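# Move long cardboard box from floor onto counter

## Task

Pick the long cardboard box up off the floor and set it down lying on the counter located behind the shelving unit, entirely on the counter with no part overhanging its edge; the robot must not tip over or finish leaning, or the task counts as failed.

## Robot and tools

ROBOT. A simulated Hello Robot Stretch 4 with one arm: an omni-wheel mobile base, a lift that rides up a mast, a telescoping arm that reaches forward, a three-axis wrist (yaw, pitch, roll) and a five-finger hand. It stands about 1.6 m tall; the base rim lies within 0.23 m of the base origin. Cameras: head_camera, head_left_camera, head_right_camera (fisheye) and wrist_camera. A reference image may be viewed with show_instructions (no arguments, moves nothing).

FRAMES AND UNITS. Distances are metres, angles radians. Base frame: origin on the floor beneath the base centre, x ahead, y to the left, z upward. hand_pose is reported in this frame for the hand point, which sits 0.045 m in front of the palm; its printed value may be slightly wrong. The odometry frame equals the base frame at the start; base_odometry counts wheel turns only, so slipping shows as travel, and heading runs -3.142 to 3.142, positive to the left.

TOOL move. One action per call. "base" is a relative offset from where the base last reported itself: {"translate_m": d} drives straight, forward positive, -2 to 2; {"strafe_m": d} slides sideways, left positive, -2 to 2; {"rotate_rad": d} spins in place, counter-clockwise positive, -3.2 to 3.2. Only translate_m and strafe_m may be combined (a straight diagonal). "joints" is a single dictionary of absolute targets keyed by joint name: lift_m 0 to 1.2 (m), arm_m 0 to 0.55 (m extension), wrist_yaw_rad -1.134 to 4.276 (0 straight ahead, positive leftward, 3.14 folded back), wrist_pitch_rad -1.117 to 4.259 (0 level, 1.57 pointing down), wrist_roll_rad -1.117 to 4.259 (0 palm up, 1.57 palm to robot's right, 3.14 palm down). Hand entries are unitless -1 to 1: hand_little, hand_ring, hand_middle, hand_index and hand_thumb_bend (+1 straight, -1 curled); hand_thumb_turn (+1 beside the palm, -1 opposite the fingers); hand_force_limit (stopping force, about 0 N at -1 to 10 N at +1, 15 N for thumb motors); hand_speed -0.96 to 1 (near zero at -1, full at +0.48 and above). Start values: force limit 0, speed -0.8. Joint targets outside range are clipped and flagged; other bad values get the call refused; unknown keys make it invalid. Optional: "pace" ("slow", "default", "fast", "max"); "speeds" with per-joint top speeds for wrist and lift/arm; "contact_limits" 0 to 1 for arm_m, lift_m, translate_m, strafe_m, rotate_rad, placed only alongside that same motion (default 0.5; a base limit persists until the next base command). {"end_of_arm": "enable_torque"} must be sent alone to revive wrist motors that shut off. "cameras" picks image feeds; "blocking": false returns after about 0.5 s while motion continues. A call without an action just reports state and images. An action runs at most 15 s and is halted after 14 s (time_out).

OTHER TOOLS. wait(seconds 0 to 10, cameras) lets time pass, returning early once motions settle. stop brakes all running motions and re-brakes slack wheels. zoom_image(camera, region [x0, y0, x1, y1] in pixels, at most 504 each side) enlarges part of the newest image of that camera. finished_scene(scene) ends the scene; the box must then stay in place without the robot.

RESULTS. "move" reads done or the worst status. base_status and joint_status per motion: done, moving, off_target (resting short, possibly still pushing), contact_stop (held back; that axis goes slack), time_out, limit_stop_at_own_body, limit_stop_at_tilt (lean over 6 degrees; lift, arm and wheels go slack), torque_fault. An unrequested stop or refusal cancels the rest of that reply's move, wait and finished_scene calls. on_its_own lists uncommanded behaviour such as slack joints. lidar_m: 12 ranges in metres, 30-degree sectors counter-clockwise from straight ahead (4th left, 7th behind, 10th right); "-" means nothing seen or closer than 0.25 m. wrist_depth_mm: a 7x7 grid of depths, 100 to 2000 mm. base_tilt in degrees (forward/right positive, about 3 degrees bias). turned_by_wheels vs turned_by_imu differing over about 0.1 rad suggests a bump or slip. motor_effort in percent with peak in brackets; servo_current in mA. hand_stopped_by gives six words (little, ring, middle, index, thumb_bend, thumb_turn): moving, target, force, stalled or fault. The *_load_n values give fingertip force in N, positive when pushed open; a lost grip shows as loads near zero.

GRIPPING. A finger motor only starts when its target changes by 0.002 or more, then locks. To grip harder, raise hand_force_limit and send a more-closed target; to release, send a more-open one. For gentle grasps use hand_speed -0.94 or below. With thumb turned fully across, the hand wraps objects about 0.035 to 0.065 m thick.

CAUTIONS. Self-collision risk: hand over the base with lift_m under about 0.25 (0.45 pointing down), wrist tilted up while rolled, or yaw+pitch below about -1.1; with the wrist folded back, tilting or rolling alone can trigger it. Carrying over 1 kg with arm_m above 0.2 while driving or turning can tip the robot, especially at fast or max pace; keep lift contact limit at least 0.15 for 1 kg, 0.3 for 2 kg. Higher lift slows the base. Avoid dropping the box from height, slamming or hard pushing into the counter or shelving, and overloading the fingers. The scene keeps running while you think, so an unfinished move continues.

Each tool is called after "Request:" in YAML: its name, and indented under it one key for each argument.

Reference images:

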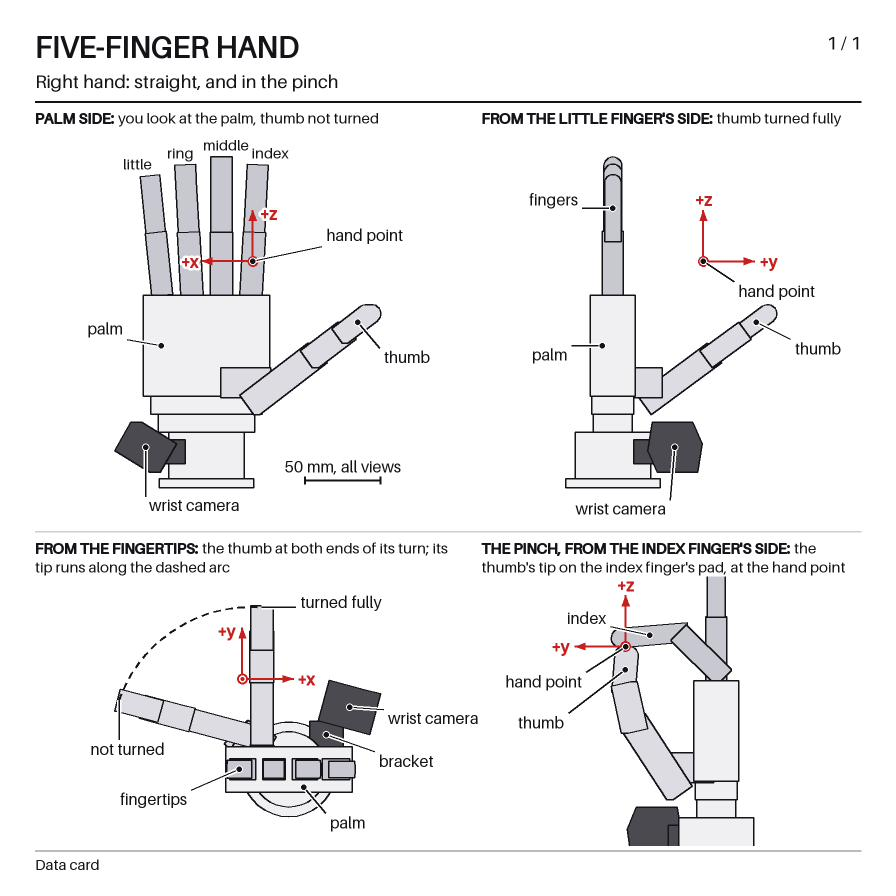

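## Session

Request:
move:

Scene clock: 0.00 s.
base_odometry: x=+0.000 y=+0.000 heading=+0.000
turned_by_wheels: +0.000
turned_by_imu: +0.000
base_tilt: forward=-1.6 right=-0.9
lidar_m: 1.67 1.70 0.69 0.59 0.58 0.73 1.29 2.02 1.26 1.06 1.05 1.25
base_status: not commanded
joint_positions: lift_m=+0.223 arm_m=+0.000 wrist_yaw_rad=+3.052 wrist_pitch_rad=+0.004 wrist_roll_rad=+0.000 hand_little=+1.000 hand_ring=+1.000 hand_middle=+1.000 hand_index=+1.000 hand_thumb_turn=+1.000 hand_thumb_bend=+1.000 hand_force_limit=+0.000 hand_speed=-0.800
joint_status: not commanded
measured_speeds: all 0
hand_stopped_by: target,target,target,target,target,target
little_load_n: 0.0
ring_load_n: 0.0
middle_load_n: 0.0
index_load_n: 0.0
thumb_bend_load_n: 0.0
thumb_turn_load_n: 0.0
motor_effort: lift_m=+21 arm_m=-4 wheel_0=+0 wheel_1=+0 wheel_2=+0
servo_current: wrist_yaw_rad=46 wrist_pitch_rad=46 wrist_roll_rad=33
hand_pose: x=-0.0393 y=+0.1376 z=+0.4609 quat_wxyz=(-0.476, -0.478, +0.523, +0.521) (m; base frame)
wrist_depth_mm: - 139 - - 1255 1182 991 / 106 140 - - 1336 1229 976 / 115 141 266 - 1308 1138 778 / 139 169 - - 1336 1255 1042 / - - - - 1366 1336 - / 1255 1281 124 124 136 - - / 917 931 - - - - -
pictures: head_camera, head_left_camera, head_right_camera, wrist_camera

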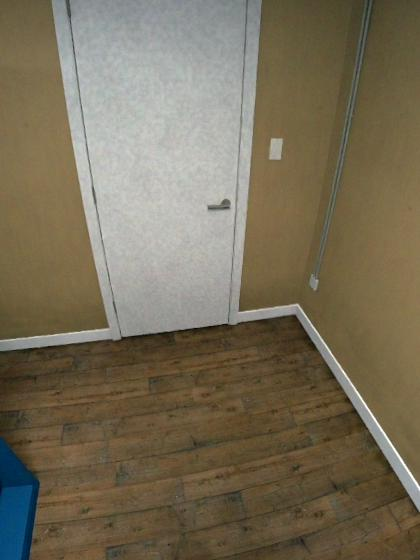

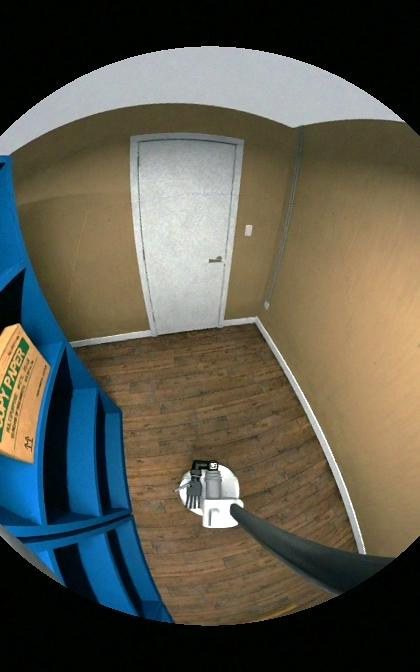

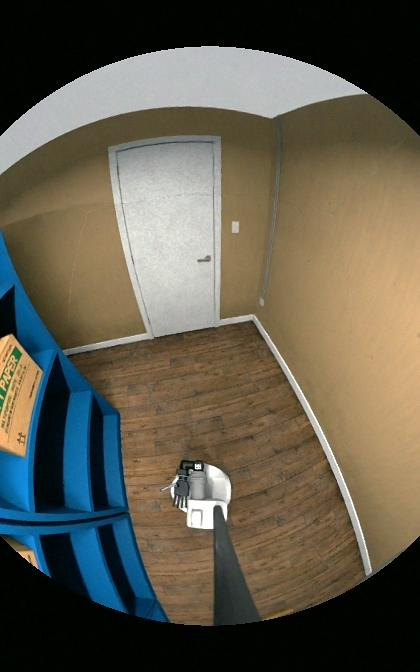

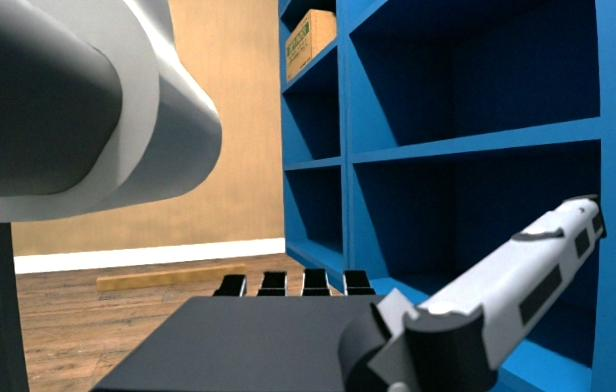

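Request:
move:
  base: {"rotate_rad": 1.57}
  cameras: ["head_camera","head_left_camera"]

Request:
move:
  base: {"rotate_rad": 1.57}
  cameras: ["head_camera","head_left_camera","head_right_camera"]

Scene clock: 2.97 s.
move: done
base_odometry: x=+0.000 y=+0.000 heading=+1.570
turned_by_wheels: +1.570
turned_by_imu: +1.560
base_tilt: forward=-1.5 right=-1.0
lidar_m: 0.59 0.60 0.70 1.23 1.99 1.27 1.07 1.06 1.26 1.71 1.68 0.72
base_status: done
joint_positions: lift_m=+0.223 arm_m=+0.000 wrist_yaw_rad=+3.052 wrist_pitch_rad=+0.004 wrist_roll_rad=+0.000 hand_little=+1.000 hand_ring=+1.000 hand_middle=+1.000 hand_index=+1.000 hand_thumb_turn=+1.000 hand_thumb_bend=+1.000 hand_force_limit=+0.000 hand_speed=-0.800
joint_status: not commanded
measured_speeds: all 0
hand_stopped_by: target,target,target,target,target,target
little_load_n: 0.0
ring_load_n: 0.0
middle_load_n: 0.0
index_load_n: 0.0
thumb_bend_load_n: 0.0
thumb_turn_load_n: 0.0
motor_effort: lift_m=+21(21) arm_m=-4(4) wheel_0=+0(7) wheel_1=-1(10) wheel_2=+1(9)
servo_current: wrist_yaw_rad=33(59) wrist_pitch_rad=39(65) wrist_roll_rad=59(59)
hand_pose: x=-0.0393 y=+0.1376 z=+0.4609 quat_wxyz=(-0.476, -0.478, +0.523, +0.521) (m; base frame)
wrist_depth_mm: - 139 - - - - - / 107 140 - - - - - / 116 141 223 - - - - / 139 166 - - - - - / - - - - - - - / - - 114 124 - - - / 917 931 - - - - -
pictures: head_camera, head_left_camera

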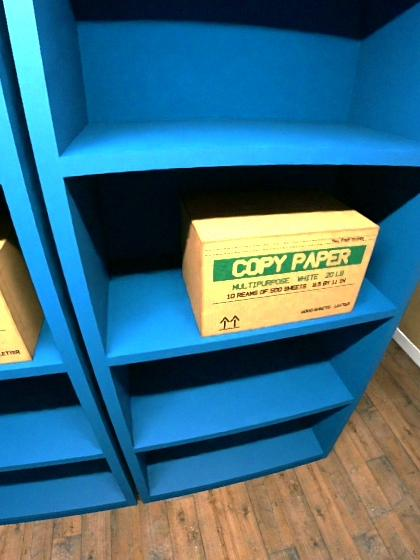

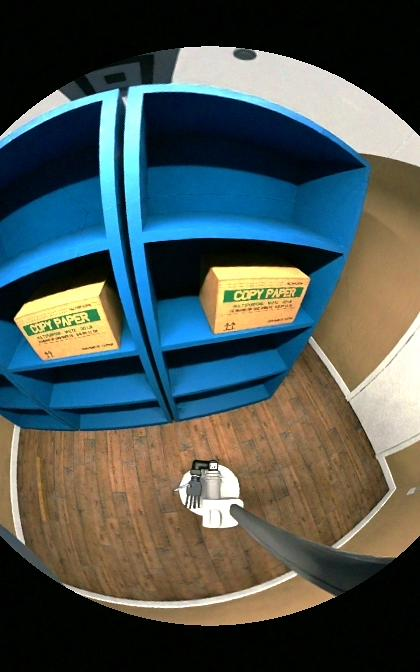

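Scene clock: 5.03 s.
move: done
base_odometry: x=+0.000 y=+0.000 heading=+3.140
turned_by_wheels: +1.570
turned_by_imu: +1.560
base_tilt: forward=-1.5 right=-1.0
lidar_m: 1.18 2.01 1.28 1.07 1.05 1.26 1.69 1.68 0.72 0.59 0.59 0.70
base_status: done
joint_positions: lift_m=+0.223 arm_m=+0.000 wrist_yaw_rad=+3.052 wrist_pitch_rad=+0.004 wrist_roll_rad=+0.000 hand_little=+1.000 hand_ring=+1.000 hand_middle=+1.000 hand_index=+1.000 hand_thumb_turn=+1.000 hand_thumb_bend=+1.000 hand_force_limit=+0.000 hand_speed=-0.800
joint_status: not commanded
measured_speeds: all 0
hand_stopped_by: target,target,target,target,target,target
little_load_n: 0.0
ring_load_n: 0.0
middle_load_n: 0.0
index_load_n: 0.0
thumb_bend_load_n: 0.0
thumb_turn_load_n: 0.0
motor_effort: lift_m=+20(21) arm_m=-4(4) wheel_0=-1(7) wheel_1=+0(10) wheel_2=+1(10)
servo_current: wrist_yaw_rad=52(59) wrist_pitch_rad=39(59) wrist_roll_rad=33(59)
hand_pose: x=-0.0393 y=+0.1376 z=+0.4609 quat_wxyz=(-0.476, -0.478, +0.523, +0.521) (m; base frame)
wrist_depth_mm: - 139 - - - - - / 107 140 1863 - - - - / 116 142 245 - - - - / 139 165 1863 - - - - / - 1661 1808 1863 - - - / 1281 1281 124 124 136 - - / 917 931 - - - - -
pictures: head_camera, head_left_camera, head_right_camera

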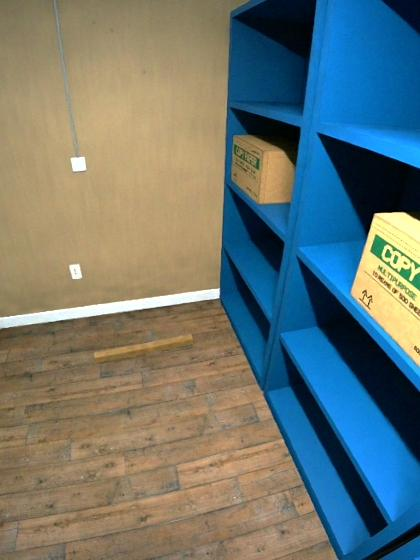

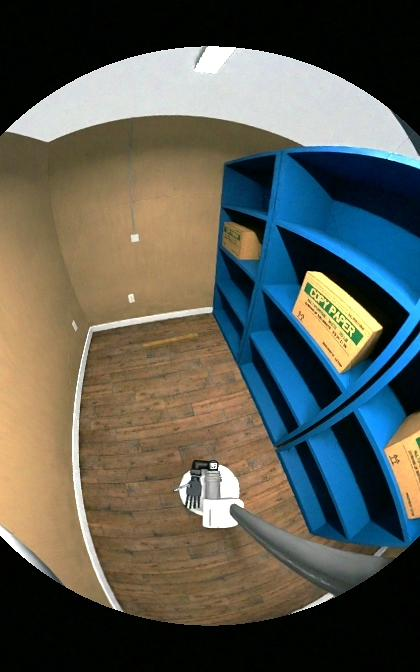

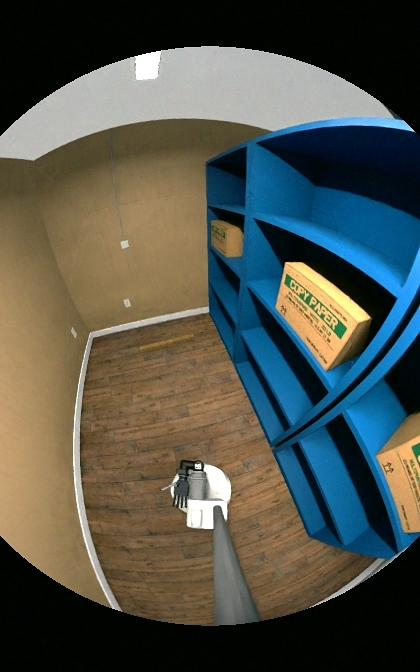

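Request:
zoom_image:
  camera: "head_camera"
  region: [60, 300, 240, 400]

Request:
move:
  base: {"rotate_rad": 0.24}
  joints: {"wrist_yaw_rad": 0.0, "wrist_roll_rad": 1.57, "wrist_pitch_rad": 0.0, "lift_m": 0.5}
  cameras: ["head_camera","head_left_camera","wrist_camera"]

Scaled by 2.800 from the camera's 420x560 image, which has a finer 1200x1600 frame.

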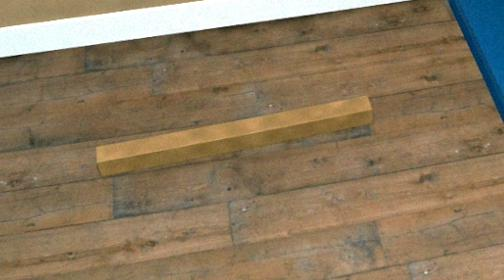

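Scene clock: 10.70 s.
move: done
base_odometry: x=+0.000 y=+0.000 heading=-2.903
turned_by_wheels: +0.240
turned_by_imu: +0.239
base_tilt: forward=-1.6 right=-1.1
lidar_m: 1.98 1.59 1.13 1.05 1.11 1.47 1.68 0.92 0.62 0.59 0.64 0.84
base_status: done
joint_positions: lift_m=+0.500 arm_m=+0.000 wrist_yaw_rad=+0.002 wrist_pitch_rad=+0.004 wrist_roll_rad=+1.568 hand_little=+1.000 hand_ring=+1.000 hand_middle=+1.000 hand_index=+1.000 hand_thumb_turn=+1.000 hand_thumb_bend=+1.000 hand_force_limit=+0.000 hand_speed=-0.800
joint_status: all done
measured_speeds: all 0
hand_stopped_by: target,target,target,target,target,target
little_load_n: 0.0
ring_load_n: 0.0
middle_load_n: 0.0
index_load_n: 0.0
thumb_bend_load_n: 0.0
thumb_turn_load_n: 0.0
motor_effort: lift_m=+25(28) arm_m=-4(4) wheel_0=+0(5) wheel_1=-1(7) wheel_2=+0(7)
servo_current: wrist_yaw_rad=39(85) wrist_pitch_rad=39(78) wrist_roll_rad=33(111)
hand_pose: x=+0.3925 y=-0.1474 z=+0.6463 quat_wxyz=(+0.001, +0.708, +0.002, +0.706) (m; base frame)
wrist_depth_mm: 1042 1229 1078 - - 1060 891 / 1618 1366 1661 - 1708 1205 866 / - - - - 1808 1255 866 / - - - - 1756 1281 917 / - - - - 1808 1336 - / - - 114 124 136 - - / - - - - - - -
pictures: head_camera, head_left_camera, wrist_camera

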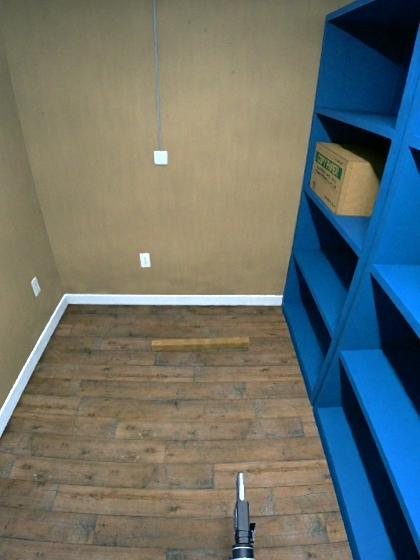

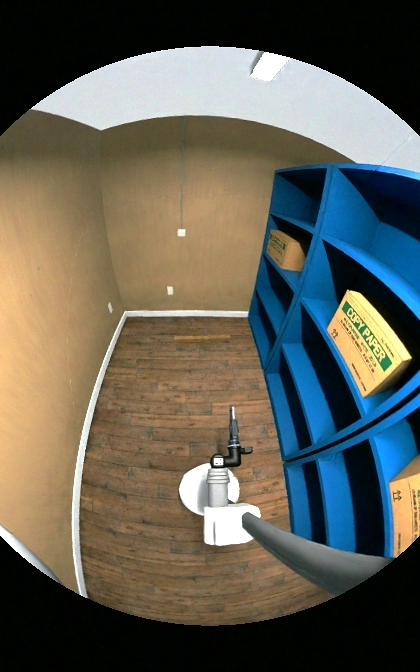

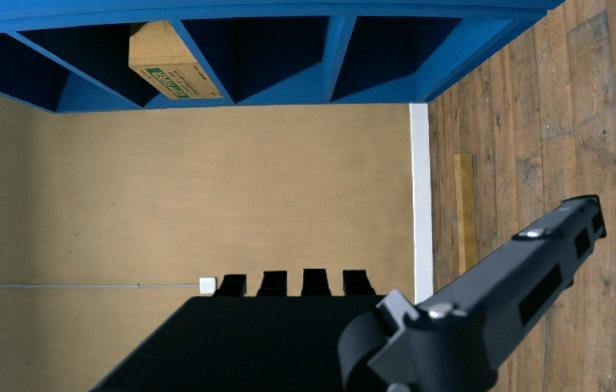

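Request:
move:
  base: {"translate_m": 0.85}
  joints: {"wrist_yaw_rad": 0.0, "wrist_roll_rad": 3.14, "wrist_pitch_rad": 0.8, "lift_m": 0.45, "hand_thumb_turn": -1.0}
  cameras: ["all"]

Scene clock: 21.97 s.
move: done
base_odometry: x=-0.826 y=-0.201 heading=-2.903
turned_by_wheels: +0.000
turned_by_imu: +0.000
base_tilt: forward=-1.5 right=-1.1
lidar_m: 1.14 1.19 1.19 1.11 1.13 1.51 2.54 0.87 0.59 0.55 0.60 0.79
base_status: done
joint_positions: lift_m=+0.450 arm_m=+0.000 wrist_yaw_rad=+0.001 wrist_pitch_rad=+0.800 wrist_roll_rad=+3.137 hand_little=+1.000 hand_ring=+1.000 hand_middle=+1.000 hand_index=+1.000 hand_thumb_turn=-1.000 hand_thumb_bend=+1.000 hand_force_limit=+0.000 hand_speed=-0.800
joint_status: all done
measured_speeds: all 0
hand_stopped_by: target,target,target,target,target,target
little_load_n: 0.0
ring_load_n: 0.0
middle_load_n: 0.0
index_load_n: 0.0
thumb_bend_load_n: 0.0
thumb_turn_load_n: 0.0
motor_effort: lift_m=+15(23) arm_m=-4(4) wheel_0=+0(6) wheel_1=-1(7) wheel_2=+1(12)
servo_current: wrist_yaw_rad=33(59) wrist_pitch_rad=33(65) wrist_roll_rad=46(111)
hand_pose: x=+0.2819 y=-0.0567 z=+0.4277 quat_wxyz=(-0.265, +0.657, -0.654, +0.266) (m; base frame)
wrist_depth_mm: 521 521 525 517 512 521 517 / 569 574 580 569 564 574 569 / 621 654 654 661 - 654 654 / 683 759 750 750 - 723 732 / 768 854 891 866 - 891 891 / 946 991 124 124 - 1042 1008 / 960 960 - - - - -
pictures: head_camera, head_left_camera, head_right_camera, wrist_camera

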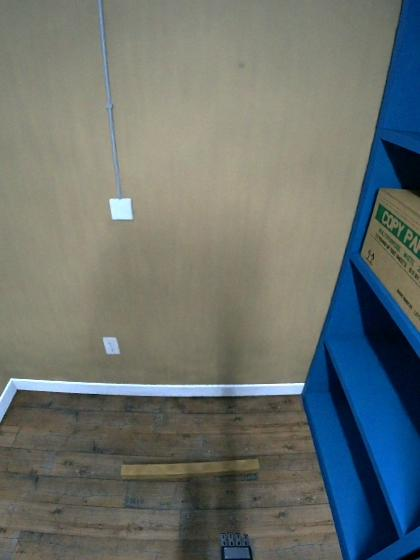

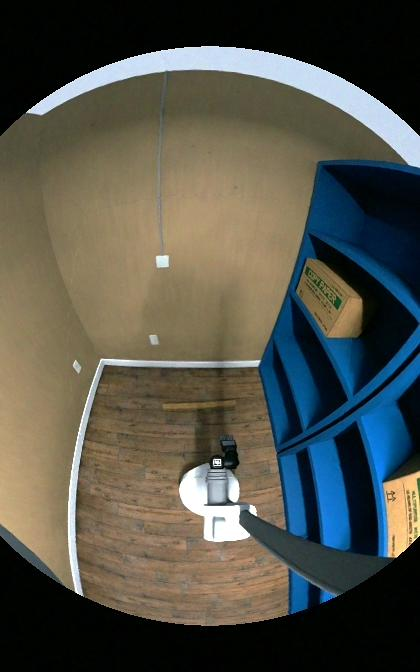

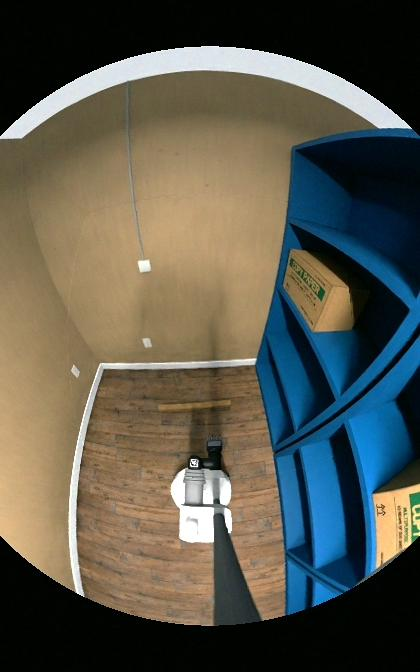

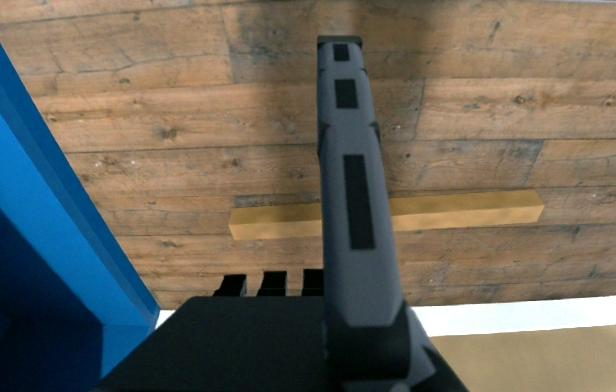

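Request:
zoom_image:
  camera: "wrist_camera"
  region: [200, 150, 330, 270]

Request:
zoom_image:
  camera: "wrist_camera"
  region: [450, 150, 580, 270]

Scaled by 3.877.

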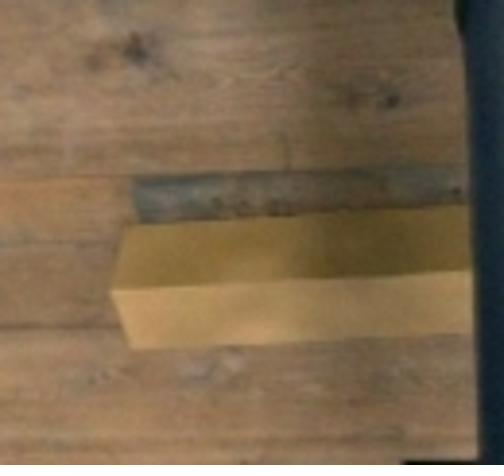

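Scaled by 3.877.

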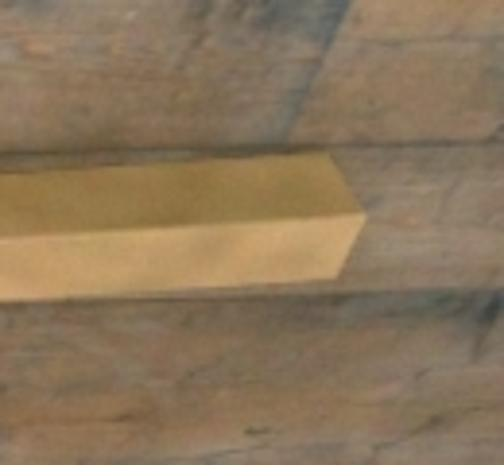

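Request:
move:
  base: {"translate_m": 0.2, "strafe_m": 0.13}
  joints: {"wrist_pitch_rad": 0.716, "lift_m": 0.25, "arm_m": 0.12}
  cameras: ["head_camera", "wrist_camera"]

Scene clock: 38.73 s.
move: done
base_odometry: x=-0.990 y=-0.374 heading=-2.903
turned_by_wheels: +0.000
turned_by_imu: +0.001
base_tilt: forward=-1.4 right=-0.8
lidar_m: 0.94 0.98 1.07 0.97 1.03 1.36 2.74 1.07 0.73 0.66 0.69 0.94
base_status: done
joint_positions: lift_m=+0.250 arm_m=+0.120 wrist_yaw_rad=+0.000 wrist_pitch_rad=+0.723 wrist_roll_rad=+3.138 hand_little=+1.000 hand_ring=+1.000 hand_middle=+1.000 hand_index=+1.000 hand_thumb_turn=-1.000 hand_thumb_bend=+1.000 hand_force_limit=+0.000 hand_speed=-0.800
joint_status: all done
measured_speeds: all 0
hand_stopped_by: target,target,target,target,target,target
little_load_n: 0.0
ring_load_n: 0.0
middle_load_n: 0.0
index_load_n: 0.0
thumb_bend_load_n: 0.0
thumb_turn_load_n: 0.5
motor_effort: lift_m=+15(16) arm_m=+8(12) wheel_0=-2(4) wheel_1=+0(11) wheel_2=-1(10)
servo_current: wrist_yaw_rad=33(59) wrist_pitch_rad=52(111) wrist_roll_rad=39(59)
hand_pose: x=+0.4168 y=-0.0568 z=+0.2369 quat_wxyz=(-0.290, +0.646, -0.643, +0.291) (m; base frame)
wrist_depth_mm: 338 340 343 336 334 332 336 / 377 377 379 366 359 359 355 / 399 382 375 375 - 375 433 / 517 512 517 517 - 517 517 / 627 627 627 597 - 627 627 / 707 715 124 124 - 699 676 / 668 668 - - - - 634
pictures: head_camera, wrist_camera

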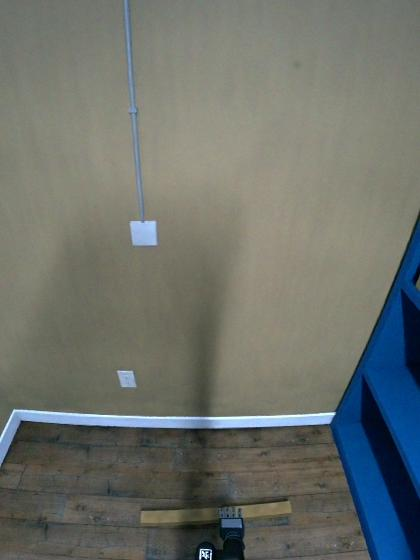

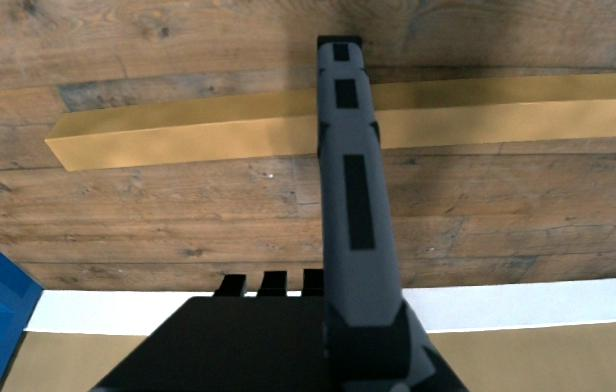

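Request:
move:
  joints: {"wrist_pitch_rad": 0.716, "arm_m": 0.25}

Request:
move:
  joints: {"lift_m": 0.12}
  contact_limits: {"lift_m": 0.2}
  cameras: ["head_camera", "wrist_camera"]

Scene clock: 45.83 s.
move: done
base_odometry: x=-0.990 y=-0.374 heading=-2.903
turned_by_wheels: +0.000
turned_by_imu: +0.001
base_tilt: forward=-1.5 right=-1.0
lidar_m: 0.95 0.97 1.04 0.98 1.00 1.35 2.75 1.05 0.72 0.67 0.70 0.91
base_status: not commanded
joint_positions: lift_m=+0.250 arm_m=+0.250 wrist_yaw_rad=+0.000 wrist_pitch_rad=+0.723 wrist_roll_rad=+3.138 hand_little=+1.000 hand_ring=+1.000 hand_middle=+1.000 hand_index=+1.000 hand_thumb_turn=-1.000 hand_thumb_bend=+1.000 hand_force_limit=+0.000 hand_speed=-0.800
joint_status: all done
measured_speeds: all 0
hand_stopped_by: target,target,target,target,target,target
little_load_n: 0.0
ring_load_n: 0.0
middle_load_n: 0.0
index_load_n: 0.0
thumb_bend_load_n: 0.0
thumb_turn_load_n: 0.0
motor_effort: lift_m=+15(15) arm_m=+8(12) wheel_0=-2(2) wheel_1=+0(1) wheel_2=-1(1)
servo_current: wrist_yaw_rad=39(65) wrist_pitch_rad=52(59) wrist_roll_rad=46(59)
hand_pose: x=+0.5468 y=-0.0568 z=+0.2369 quat_wxyz=(-0.290, +0.646, -0.643, +0.291) (m; base frame)
wrist_depth_mm: 287 290 291 286 286 338 338 / 377 377 377 370 368 379 375 / 433 436 439 439 - 436 433 / 517 512 512 512 - 508 512 / 627 621 621 597 - 597 603 / 597 591 124 124 - 564 569 / 544 544 - - - - 517
pictures: none

Scene clock: 47.43 s.
move: done
base_odometry: x=-0.990 y=-0.374 heading=-2.903
turned_by_wheels: +0.000
turned_by_imu: +0.000
base_tilt: forward=-1.3 right=-0.9
lidar_m: 0.96 0.99 1.04 0.97 1.02 1.36 2.75 1.06 0.73 0.65 0.70 0.93
base_status: not commanded
joint_positions: lift_m=+0.120 arm_m=+0.250 wrist_yaw_rad=+0.000 wrist_pitch_rad=+0.723 wrist_roll_rad=+3.138 hand_little=+1.000 hand_ring=+1.000 hand_middle=+1.000 hand_index=+1.000 hand_thumb_turn=-1.000 hand_thumb_bend=+1.000 hand_force_limit=+0.000 hand_speed=-0.800
joint_status: all done
measured_speeds: all 0
hand_stopped_by: target,target,target,target,target,target
little_load_n: 0.0
ring_load_n: 0.0
middle_load_n: 0.0
index_load_n: 0.0
thumb_bend_load_n: 0.0
thumb_turn_load_n: 0.0
motor_effort: lift_m=+15(16) arm_m=+8(9) wheel_0=-2(2) wheel_1=+0(1) wheel_2=-1(1)
servo_current: wrist_yaw_rad=39(59) wrist_pitch_rad=46(65) wrist_roll_rad=46(52)
contact_limits: lift_m 0.2
hand_pose: x=+0.5468 y=-0.0568 z=+0.1069 quat_wxyz=(-0.290, +0.646, -0.643, +0.291) (m; base frame)
wrist_depth_mm: 205 202 196 187 179 174 - / 187 183 180 175 175 179 178 / 206 207 208 272 - 271 268 / 319 319 317 319 - 319 317 / 392 389 387 370 - 387 389 / 508 496 124 125 - 496 504 / 530 530 - - - - 500
pictures: head_camera, wrist_camera

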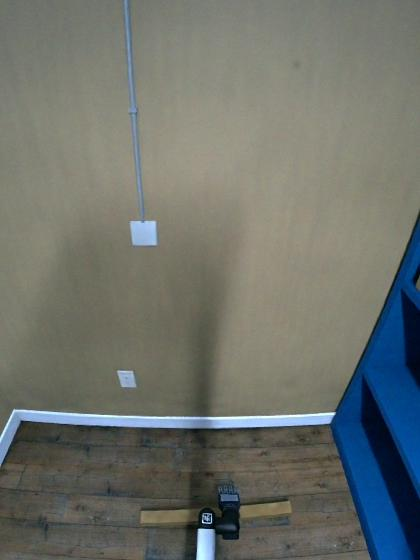

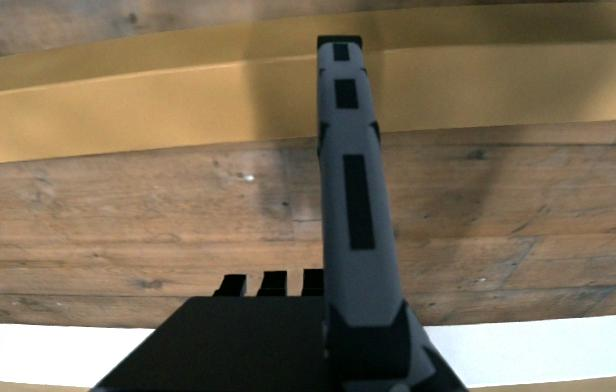

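Request:
move:
  joints: {"lift_m": 0.05}
  pace: "slow"
  contact_limits: {"lift_m": 0.1}
  cameras: ["head_camera", "wrist_camera"]

Scene clock: 50.43 s.
move: done
base_odometry: x=-0.990 y=-0.374 heading=-2.903
turned_by_wheels: +0.000
turned_by_imu: +0.000
base_tilt: forward=-1.6 right=-1.0
lidar_m: 0.95 0.97 1.06 0.98 1.03 1.36 2.74 1.03 0.73 0.67 0.71 0.93
base_status: not commanded
joint_positions: lift_m=+0.050 arm_m=+0.250 wrist_yaw_rad=+0.000 wrist_pitch_rad=+0.723 wrist_roll_rad=+3.138 hand_little=+1.000 hand_ring=+1.000 hand_middle=+1.000 hand_index=+1.000 hand_thumb_turn=-1.000 hand_thumb_bend=+1.000 hand_force_limit=+0.000 hand_speed=-0.800
joint_status: all done
measured_speeds: all 0
hand_stopped_by: target,target,target,target,target,target
little_load_n: 0.0
ring_load_n: 0.0
middle_load_n: 0.0
index_load_n: 0.0
thumb_bend_load_n: 0.0
thumb_turn_load_n: 0.0
motor_effort: lift_m=+15(16) arm_m=+8(9) wheel_0=-2(2) wheel_1=+0(1) wheel_2=-1(1)
servo_current: wrist_yaw_rad=33(59) wrist_pitch_rad=59(59) wrist_roll_rad=46(52)
contact_limits: lift_m 0.1
hand_pose: x=+0.5468 y=-0.0568 z=+0.0369 quat_wxyz=(-0.290, +0.646, -0.643, +0.291) (m; base frame)
wrist_depth_mm: 140 141 142 139 139 141 - / 156 154 153 148 142 142 - / 144 137 134 129 125 124 - / 138 138 138 138 - 138 138 / 262 260 258 247 - 258 260 / 340 330 125 124 - 315 338 / 455 439 - - - - 449
pictures: head_camera, wrist_camera

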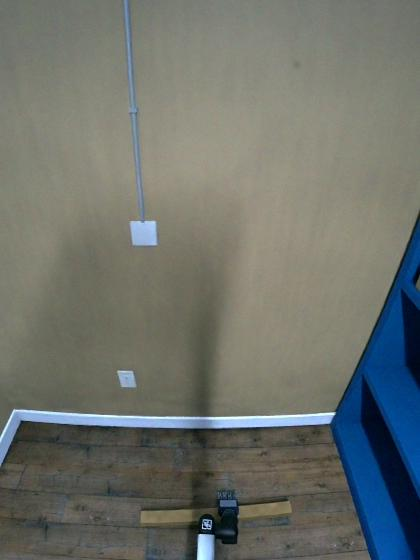

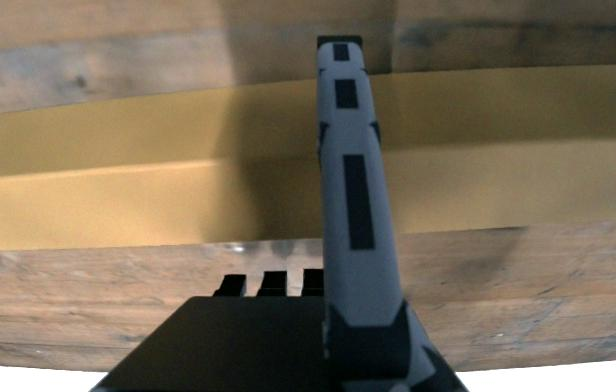

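Request:
move:
  joints: {"hand_force_limit": -0.5, "hand_speed": -0.88, "hand_index": -0.4, "hand_middle": -0.4, "hand_ring": -0.4, "hand_little": -0.4}
  cameras: ["head_camera", "wrist_camera"]

Scene clock: 55.80 s.
move: off_target
base_odometry: x=-0.990 y=-0.374 heading=-2.903
turned_by_wheels: +0.000
turned_by_imu: +0.001
base_tilt: forward=-1.5 right=-1.0
lidar_m: 0.95 0.99 1.04 0.97 1.02 1.37 2.76 1.06 0.73 0.67 0.69 0.94
base_status: not commanded
joint_positions: lift_m=+0.050 arm_m=+0.250 wrist_yaw_rad=+0.000 wrist_pitch_rad=+0.723 wrist_roll_rad=+3.138 hand_little=-0.092 hand_ring=-0.036 hand_middle=-0.014 hand_index=-0.080 hand_thumb_turn=-1.000 hand_thumb_bend=+1.000 hand_force_limit=-0.500 hand_speed=-0.880
joint_status: hand_little off_target (ended at -0.092, target -0.400); hand_ring off_target (ended at -0.036, target -0.400); hand_middle off_target (ended at -0.014, target -0.400); hand_index off_target (ended at -0.080, target -0.400); the others done
measured_speeds: all 0
hand_stopped_by: force,force,force,force,target,target
little_load_n: 3.0
ring_load_n: 0.5
middle_load_n: 0.0
index_load_n: 3.0
thumb_bend_load_n: 0.5
thumb_turn_load_n: 2.5
motor_effort: lift_m=+15(15) arm_m=+8(9) wheel_0=-2(2) wheel_1=+0(1) wheel_2=-1(1)
servo_current: wrist_yaw_rad=20(72) wrist_pitch_rad=59(72) wrist_roll_rad=46(59)
contact_limits: lift_m 0.1
hand_pose: x=+0.5468 y=-0.0568 z=+0.0369 quat_wxyz=(-0.290, +0.646, -0.643, +0.291) (m; base frame)
wrist_depth_mm: 140 141 142 139 139 139 - / 144 141 132 126 126 125 - / 123 121 119 117 117 117 - / 138 138 138 138 - 138 143 / 263 260 168 168 - 259 262 / 340 332 124 125 - 317 338 / 455 442 - - - - 452
pictures: head_camera, wrist_camera

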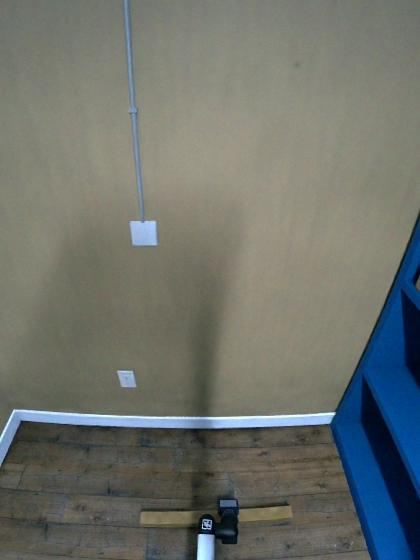

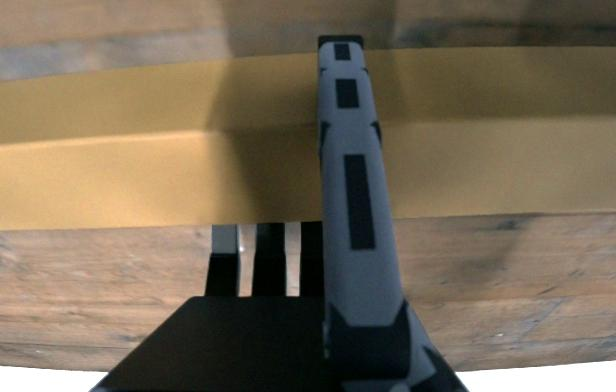

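Request:
move:
  joints: {"hand_force_limit": 0.1, "hand_speed": -0.92, "hand_index": -0.5, "hand_middle": -0.5, "hand_ring": -0.5, "hand_little": -0.5}
  cameras: ["wrist_camera"]

Request:
move:
  joints: {"lift_m": 0.07}
  pace: "slow"
  contact_limits: {"lift_m": 0.3}
  cameras: ["head_camera", "wrist_camera"]

Scene clock: 57.50 s.
move: off_target
base_odometry: x=-0.990 y=-0.374 heading=-2.903
turned_by_wheels: +0.000
turned_by_imu: +0.000
base_tilt: forward=-1.5 right=-1.0
lidar_m: 0.94 0.98 1.05 0.99 1.02 1.38 2.74 1.05 0.72 0.66 0.68 0.93
base_status: not commanded
joint_positions: lift_m=+0.050 arm_m=+0.250 wrist_yaw_rad=+0.000 wrist_pitch_rad=+0.723 wrist_roll_rad=+3.138 hand_little=-0.120 hand_ring=-0.063 hand_middle=-0.034 hand_index=-0.093 hand_thumb_turn=-1.000 hand_thumb_bend=+1.001 hand_force_limit=+0.100 hand_speed=-0.920
joint_status: hand_little off_target (ended at -0.120, target -0.500); hand_ring off_target (ended at -0.063, target -0.500); hand_middle off_target (ended at -0.034, target -0.500); hand_index off_target (ended at -0.093, target -0.500); the others done
measured_speeds: all 0
hand_stopped_by: force,force,force,force,target,target
little_load_n: 5.0
ring_load_n: 6.0
middle_load_n: 4.5
index_load_n: 7.0
thumb_bend_load_n: 2.0
thumb_turn_load_n: 7.0
motor_effort: lift_m=+15(15) arm_m=+8(8) wheel_0=-2(2) wheel_1=+0(0) wheel_2=+0(1)
servo_current: wrist_yaw_rad=46(59) wrist_pitch_rad=39(65) wrist_roll_rad=39(52)
contact_limits: lift_m 0.1
hand_pose: x=+0.5468 y=-0.0568 z=+0.0369 quat_wxyz=(-0.290, +0.646, -0.643, +0.291) (m; base frame)
wrist_depth_mm: 140 141 142 139 139 140 - / 140 135 131 124 126 124 - / 120 120 117 117 117 117 - / 138 138 138 138 - 138 143 / 262 259 167 167 - 258 260 / 340 330 124 125 - 317 338 / 455 439 - - - - 449
pictures: wrist_camera

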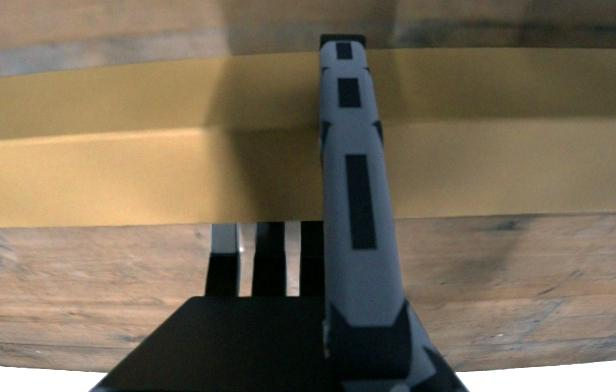

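Scene clock: 58.43 s.
move: done
base_odometry: x=-0.990 y=-0.374 heading=-2.903
turned_by_wheels: +0.000
turned_by_imu: +0.000
base_tilt: forward=-1.5 right=-1.2
lidar_m: 0.95 0.96 1.05 0.97 1.03 1.34 2.73 1.05 0.73 0.67 0.69 0.95
base_status: not commanded
joint_positions: lift_m=+0.070 arm_m=+0.250 wrist_yaw_rad=+0.000 wrist_pitch_rad=+0.723 wrist_roll_rad=+3.138 hand_little=-0.120 hand_ring=-0.063 hand_middle=-0.034 hand_index=-0.093 hand_thumb_turn=-1.000 hand_thumb_bend=+1.001 hand_force_limit=+0.100 hand_speed=-0.920
joint_status: all done
measured_speeds: all 0
hand_stopped_by: force,force,force,force,target,target
little_load_n: 2.5
ring_load_n: 3.0
middle_load_n: 2.0
index_load_n: 6.0
thumb_bend_load_n: 1.0
thumb_turn_load_n: 3.0
motor_effort: lift_m=+25(27) arm_m=+8(9) wheel_0=-2(2) wheel_1=+0(1) wheel_2=-1(1)
servo_current: wrist_yaw_rad=33(59) wrist_pitch_rad=59(59) wrist_roll_rad=39(52)
contact_limits: lift_m 0.3
hand_pose: x=+0.5468 y=-0.0568 z=+0.0561 quat_wxyz=(-0.290, +0.646, -0.643, +0.291) (m; base frame)
wrist_depth_mm: 159 157 161 158 154 155 - / 138 135 130 124 126 125 - / 120 121 118 117 117 117 - / 138 139 138 139 - 138 144 / 297 294 167 167 - 294 296 / 387 375 124 125 - 377 382 / 508 496 - - - - 492
pictures: head_camera, wrist_camera

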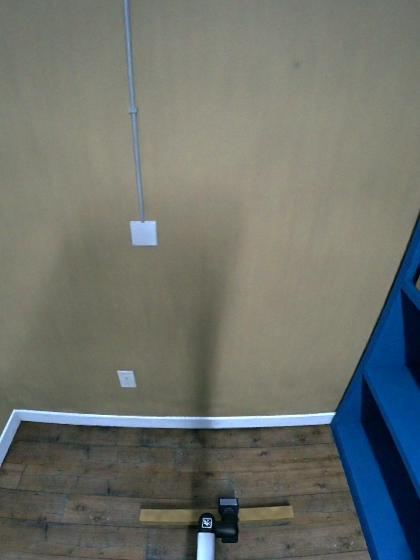

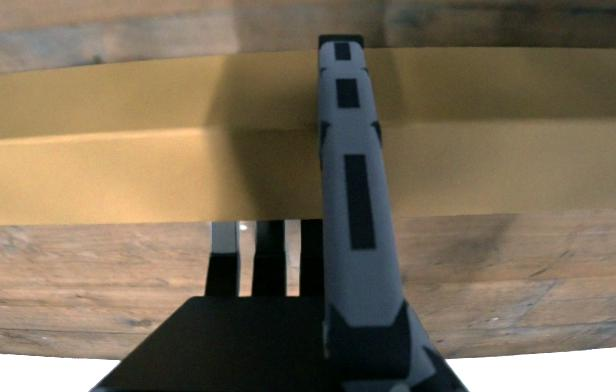

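Request:
move:
  joints: {"lift_m": 0.2}
  pace: "slow"
  contact_limits: {"lift_m": 0.4}
  cameras: ["head_camera", "wrist_camera"]

Scene clock: 61.47 s.
move: done
base_odometry: x=-0.990 y=-0.374 heading=-2.903
turned_by_wheels: +0.000
turned_by_imu: +0.000
base_tilt: forward=-1.4 right=-1.2
lidar_m: 0.48 0.51 1.06 0.97 1.01 1.37 2.74 1.07 0.70 0.67 0.71 0.53
base_status: not commanded
joint_positions: lift_m=+0.200 arm_m=+0.250 wrist_yaw_rad=+0.000 wrist_pitch_rad=+0.723 wrist_roll_rad=+3.138 hand_little=-0.120 hand_ring=-0.063 hand_middle=-0.034 hand_index=-0.093 hand_thumb_turn=-1.000 hand_thumb_bend=+1.001 hand_force_limit=+0.100 hand_speed=-0.920
joint_status: all done
measured_speeds: all 0
hand_stopped_by: force,force,force,force,target,target
little_load_n: 2.5
ring_load_n: 3.0
middle_load_n: 2.0
index_load_n: 6.0
thumb_bend_load_n: 1.0
thumb_turn_load_n: 3.0
motor_effort: lift_m=+25(28) arm_m=+8(8) wheel_0=-2(2) wheel_1=+0(1) wheel_2=-1(1)
servo_current: wrist_yaw_rad=46(65) wrist_pitch_rad=65(65) wrist_roll_rad=39(52)
contact_limits: lift_m 0.4
hand_pose: x=+0.5468 y=-0.0568 z=+0.1861 quat_wxyz=(-0.290, +0.646, -0.643, +0.291) (m; base frame)
wrist_depth_mm: 286 289 291 286 278 281 281 / 139 134 130 124 126 125 - / 120 121 118 117 117 117 - / 138 138 138 139 - 139 144 / 535 530 167 167 - 535 535 / 585 580 124 125 - 564 554 / 544 544 - - - - 517
pictures: head_camera, wrist_camera

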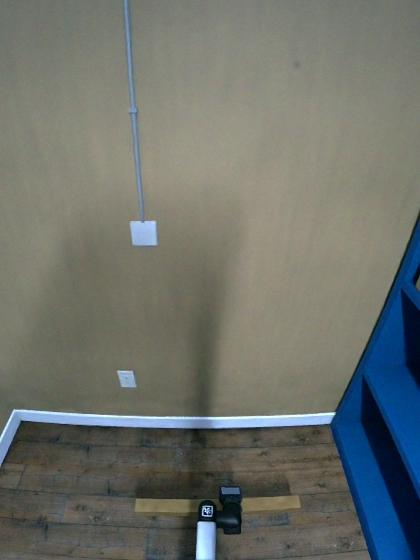

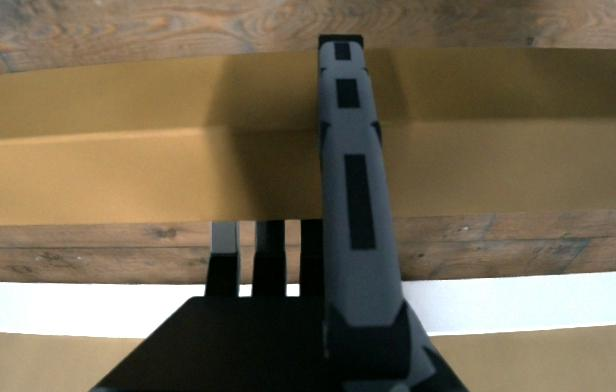

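Request:
move:
  joints: {"hand_force_limit": 0.3, "hand_index": -0.6, "hand_middle": -0.6, "hand_ring": -0.6, "hand_little": -0.6}

Request:
move:
  joints: {"lift_m": 0.45, "arm_m": 0.05}
  cameras: ["head_camera", "wrist_camera"]

Scene clock: 63.77 s.
move: off_target
base_odometry: x=-0.990 y=-0.374 heading=-2.903
turned_by_wheels: +0.000
turned_by_imu: +0.000
base_tilt: forward=-1.5 right=-1.1
lidar_m: 0.49 0.51 1.06 0.97 1.01 1.35 2.76 1.04 0.74 0.67 0.70 0.54
base_status: not commanded
joint_positions: lift_m=+0.200 arm_m=+0.250 wrist_yaw_rad=+0.000 wrist_pitch_rad=+0.723 wrist_roll_rad=+3.138 hand_little=-0.148 hand_ring=-0.083 hand_middle=-0.047 hand_index=-0.098 hand_thumb_turn=-0.999 hand_thumb_bend=+1.001 hand_force_limit=+0.300 hand_speed=-0.920
joint_status: hand_little off_target (ended at -0.148, target -0.600); hand_ring off_target (ended at -0.083, target -0.600); hand_middle off_target (ended at -0.047, target -0.600); hand_index off_target (ended at -0.098, target -0.600); the others done
measured_speeds: all 0
hand_stopped_by: force,force,force,force,target,target
little_load_n: 7.0
ring_load_n: 8.0
middle_load_n: 5.5
index_load_n: 7.0
thumb_bend_load_n: 2.0
thumb_turn_load_n: 9.0
motor_effort: lift_m=+25(25) arm_m=+8(8) wheel_0=-2(2) wheel_1=+0(0) wheel_2=-1(1)
servo_current: wrist_yaw_rad=20(52) wrist_pitch_rad=52(59) wrist_roll_rad=59(59)
contact_limits: lift_m 0.4
hand_pose: x=+0.5468 y=-0.0568 z=+0.1861 quat_wxyz=(-0.290, +0.646, -0.643, +0.291) (m; base frame)
wrist_depth_mm: 286 289 291 286 278 281 281 / 136 133 129 123 126 125 - / 119 118 117 117 117 117 - / 137 138 138 138 - 139 145 / 535 535 166 167 - 530 535 / 580 580 124 124 - 564 554 / 539 544 - - - - 517
pictures: none

Scene clock: 65.87 s.
move: done
base_odometry: x=-0.990 y=-0.374 heading=-2.903
turned_by_wheels: +0.000
turned_by_imu: +0.000
base_tilt: forward=-1.6 right=-1.1
lidar_m: 0.25 0.30 1.05 0.98 1.03 1.36 2.76 1.05 0.72 0.66 0.46 0.36
base_status: not commanded
joint_positions: lift_m=+0.450 arm_m=+0.050 wrist_yaw_rad=+0.000 wrist_pitch_rad=+0.723 wrist_roll_rad=+3.138 hand_little=-0.148 hand_ring=-0.083 hand_middle=-0.047 hand_index=-0.098 hand_thumb_turn=-0.999 hand_thumb_bend=+1.001 hand_force_limit=+0.300 hand_speed=-0.920
joint_status: all done
measured_speeds: all 0
hand_stopped_by: force,force,force,force,target,target
little_load_n: 7.0
ring_load_n: 7.5
middle_load_n: 5.0
index_load_n: 7.0
thumb_bend_load_n: 2.5
thumb_turn_load_n: 8.5
motor_effort: lift_m=+25(27) arm_m=-8(12) wheel_0=-2(2) wheel_1=+0(1) wheel_2=-1(1)
servo_current: wrist_yaw_rad=26(59) wrist_pitch_rad=52(72) wrist_roll_rad=46(59)
hand_pose: x=+0.3474 y=-0.0568 z=+0.4361 quat_wxyz=(-0.290, +0.646, -0.643, +0.291) (m; base frame)
wrist_depth_mm: 535 535 539 530 517 525 517 / 136 133 129 123 125 125 - / 119 118 117 117 117 117 - / 137 138 138 138 - 139 145 / 820 904 167 167 - 854 842 / 778 809 124 124 - 778 768 / 723 741 - - - - 691
pictures: head_camera, wrist_camera

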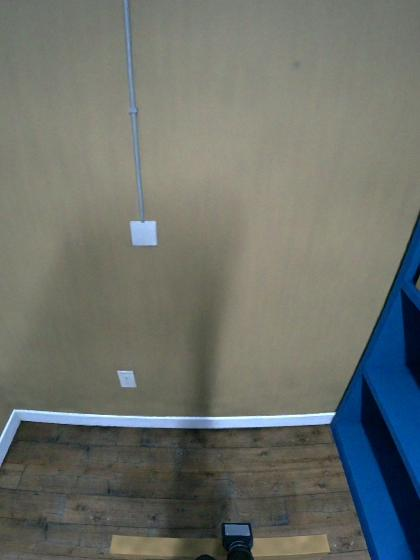

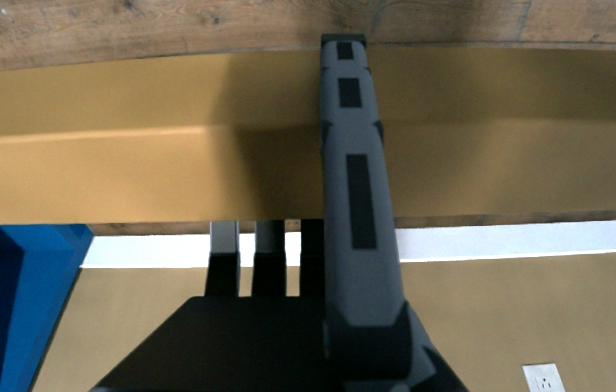

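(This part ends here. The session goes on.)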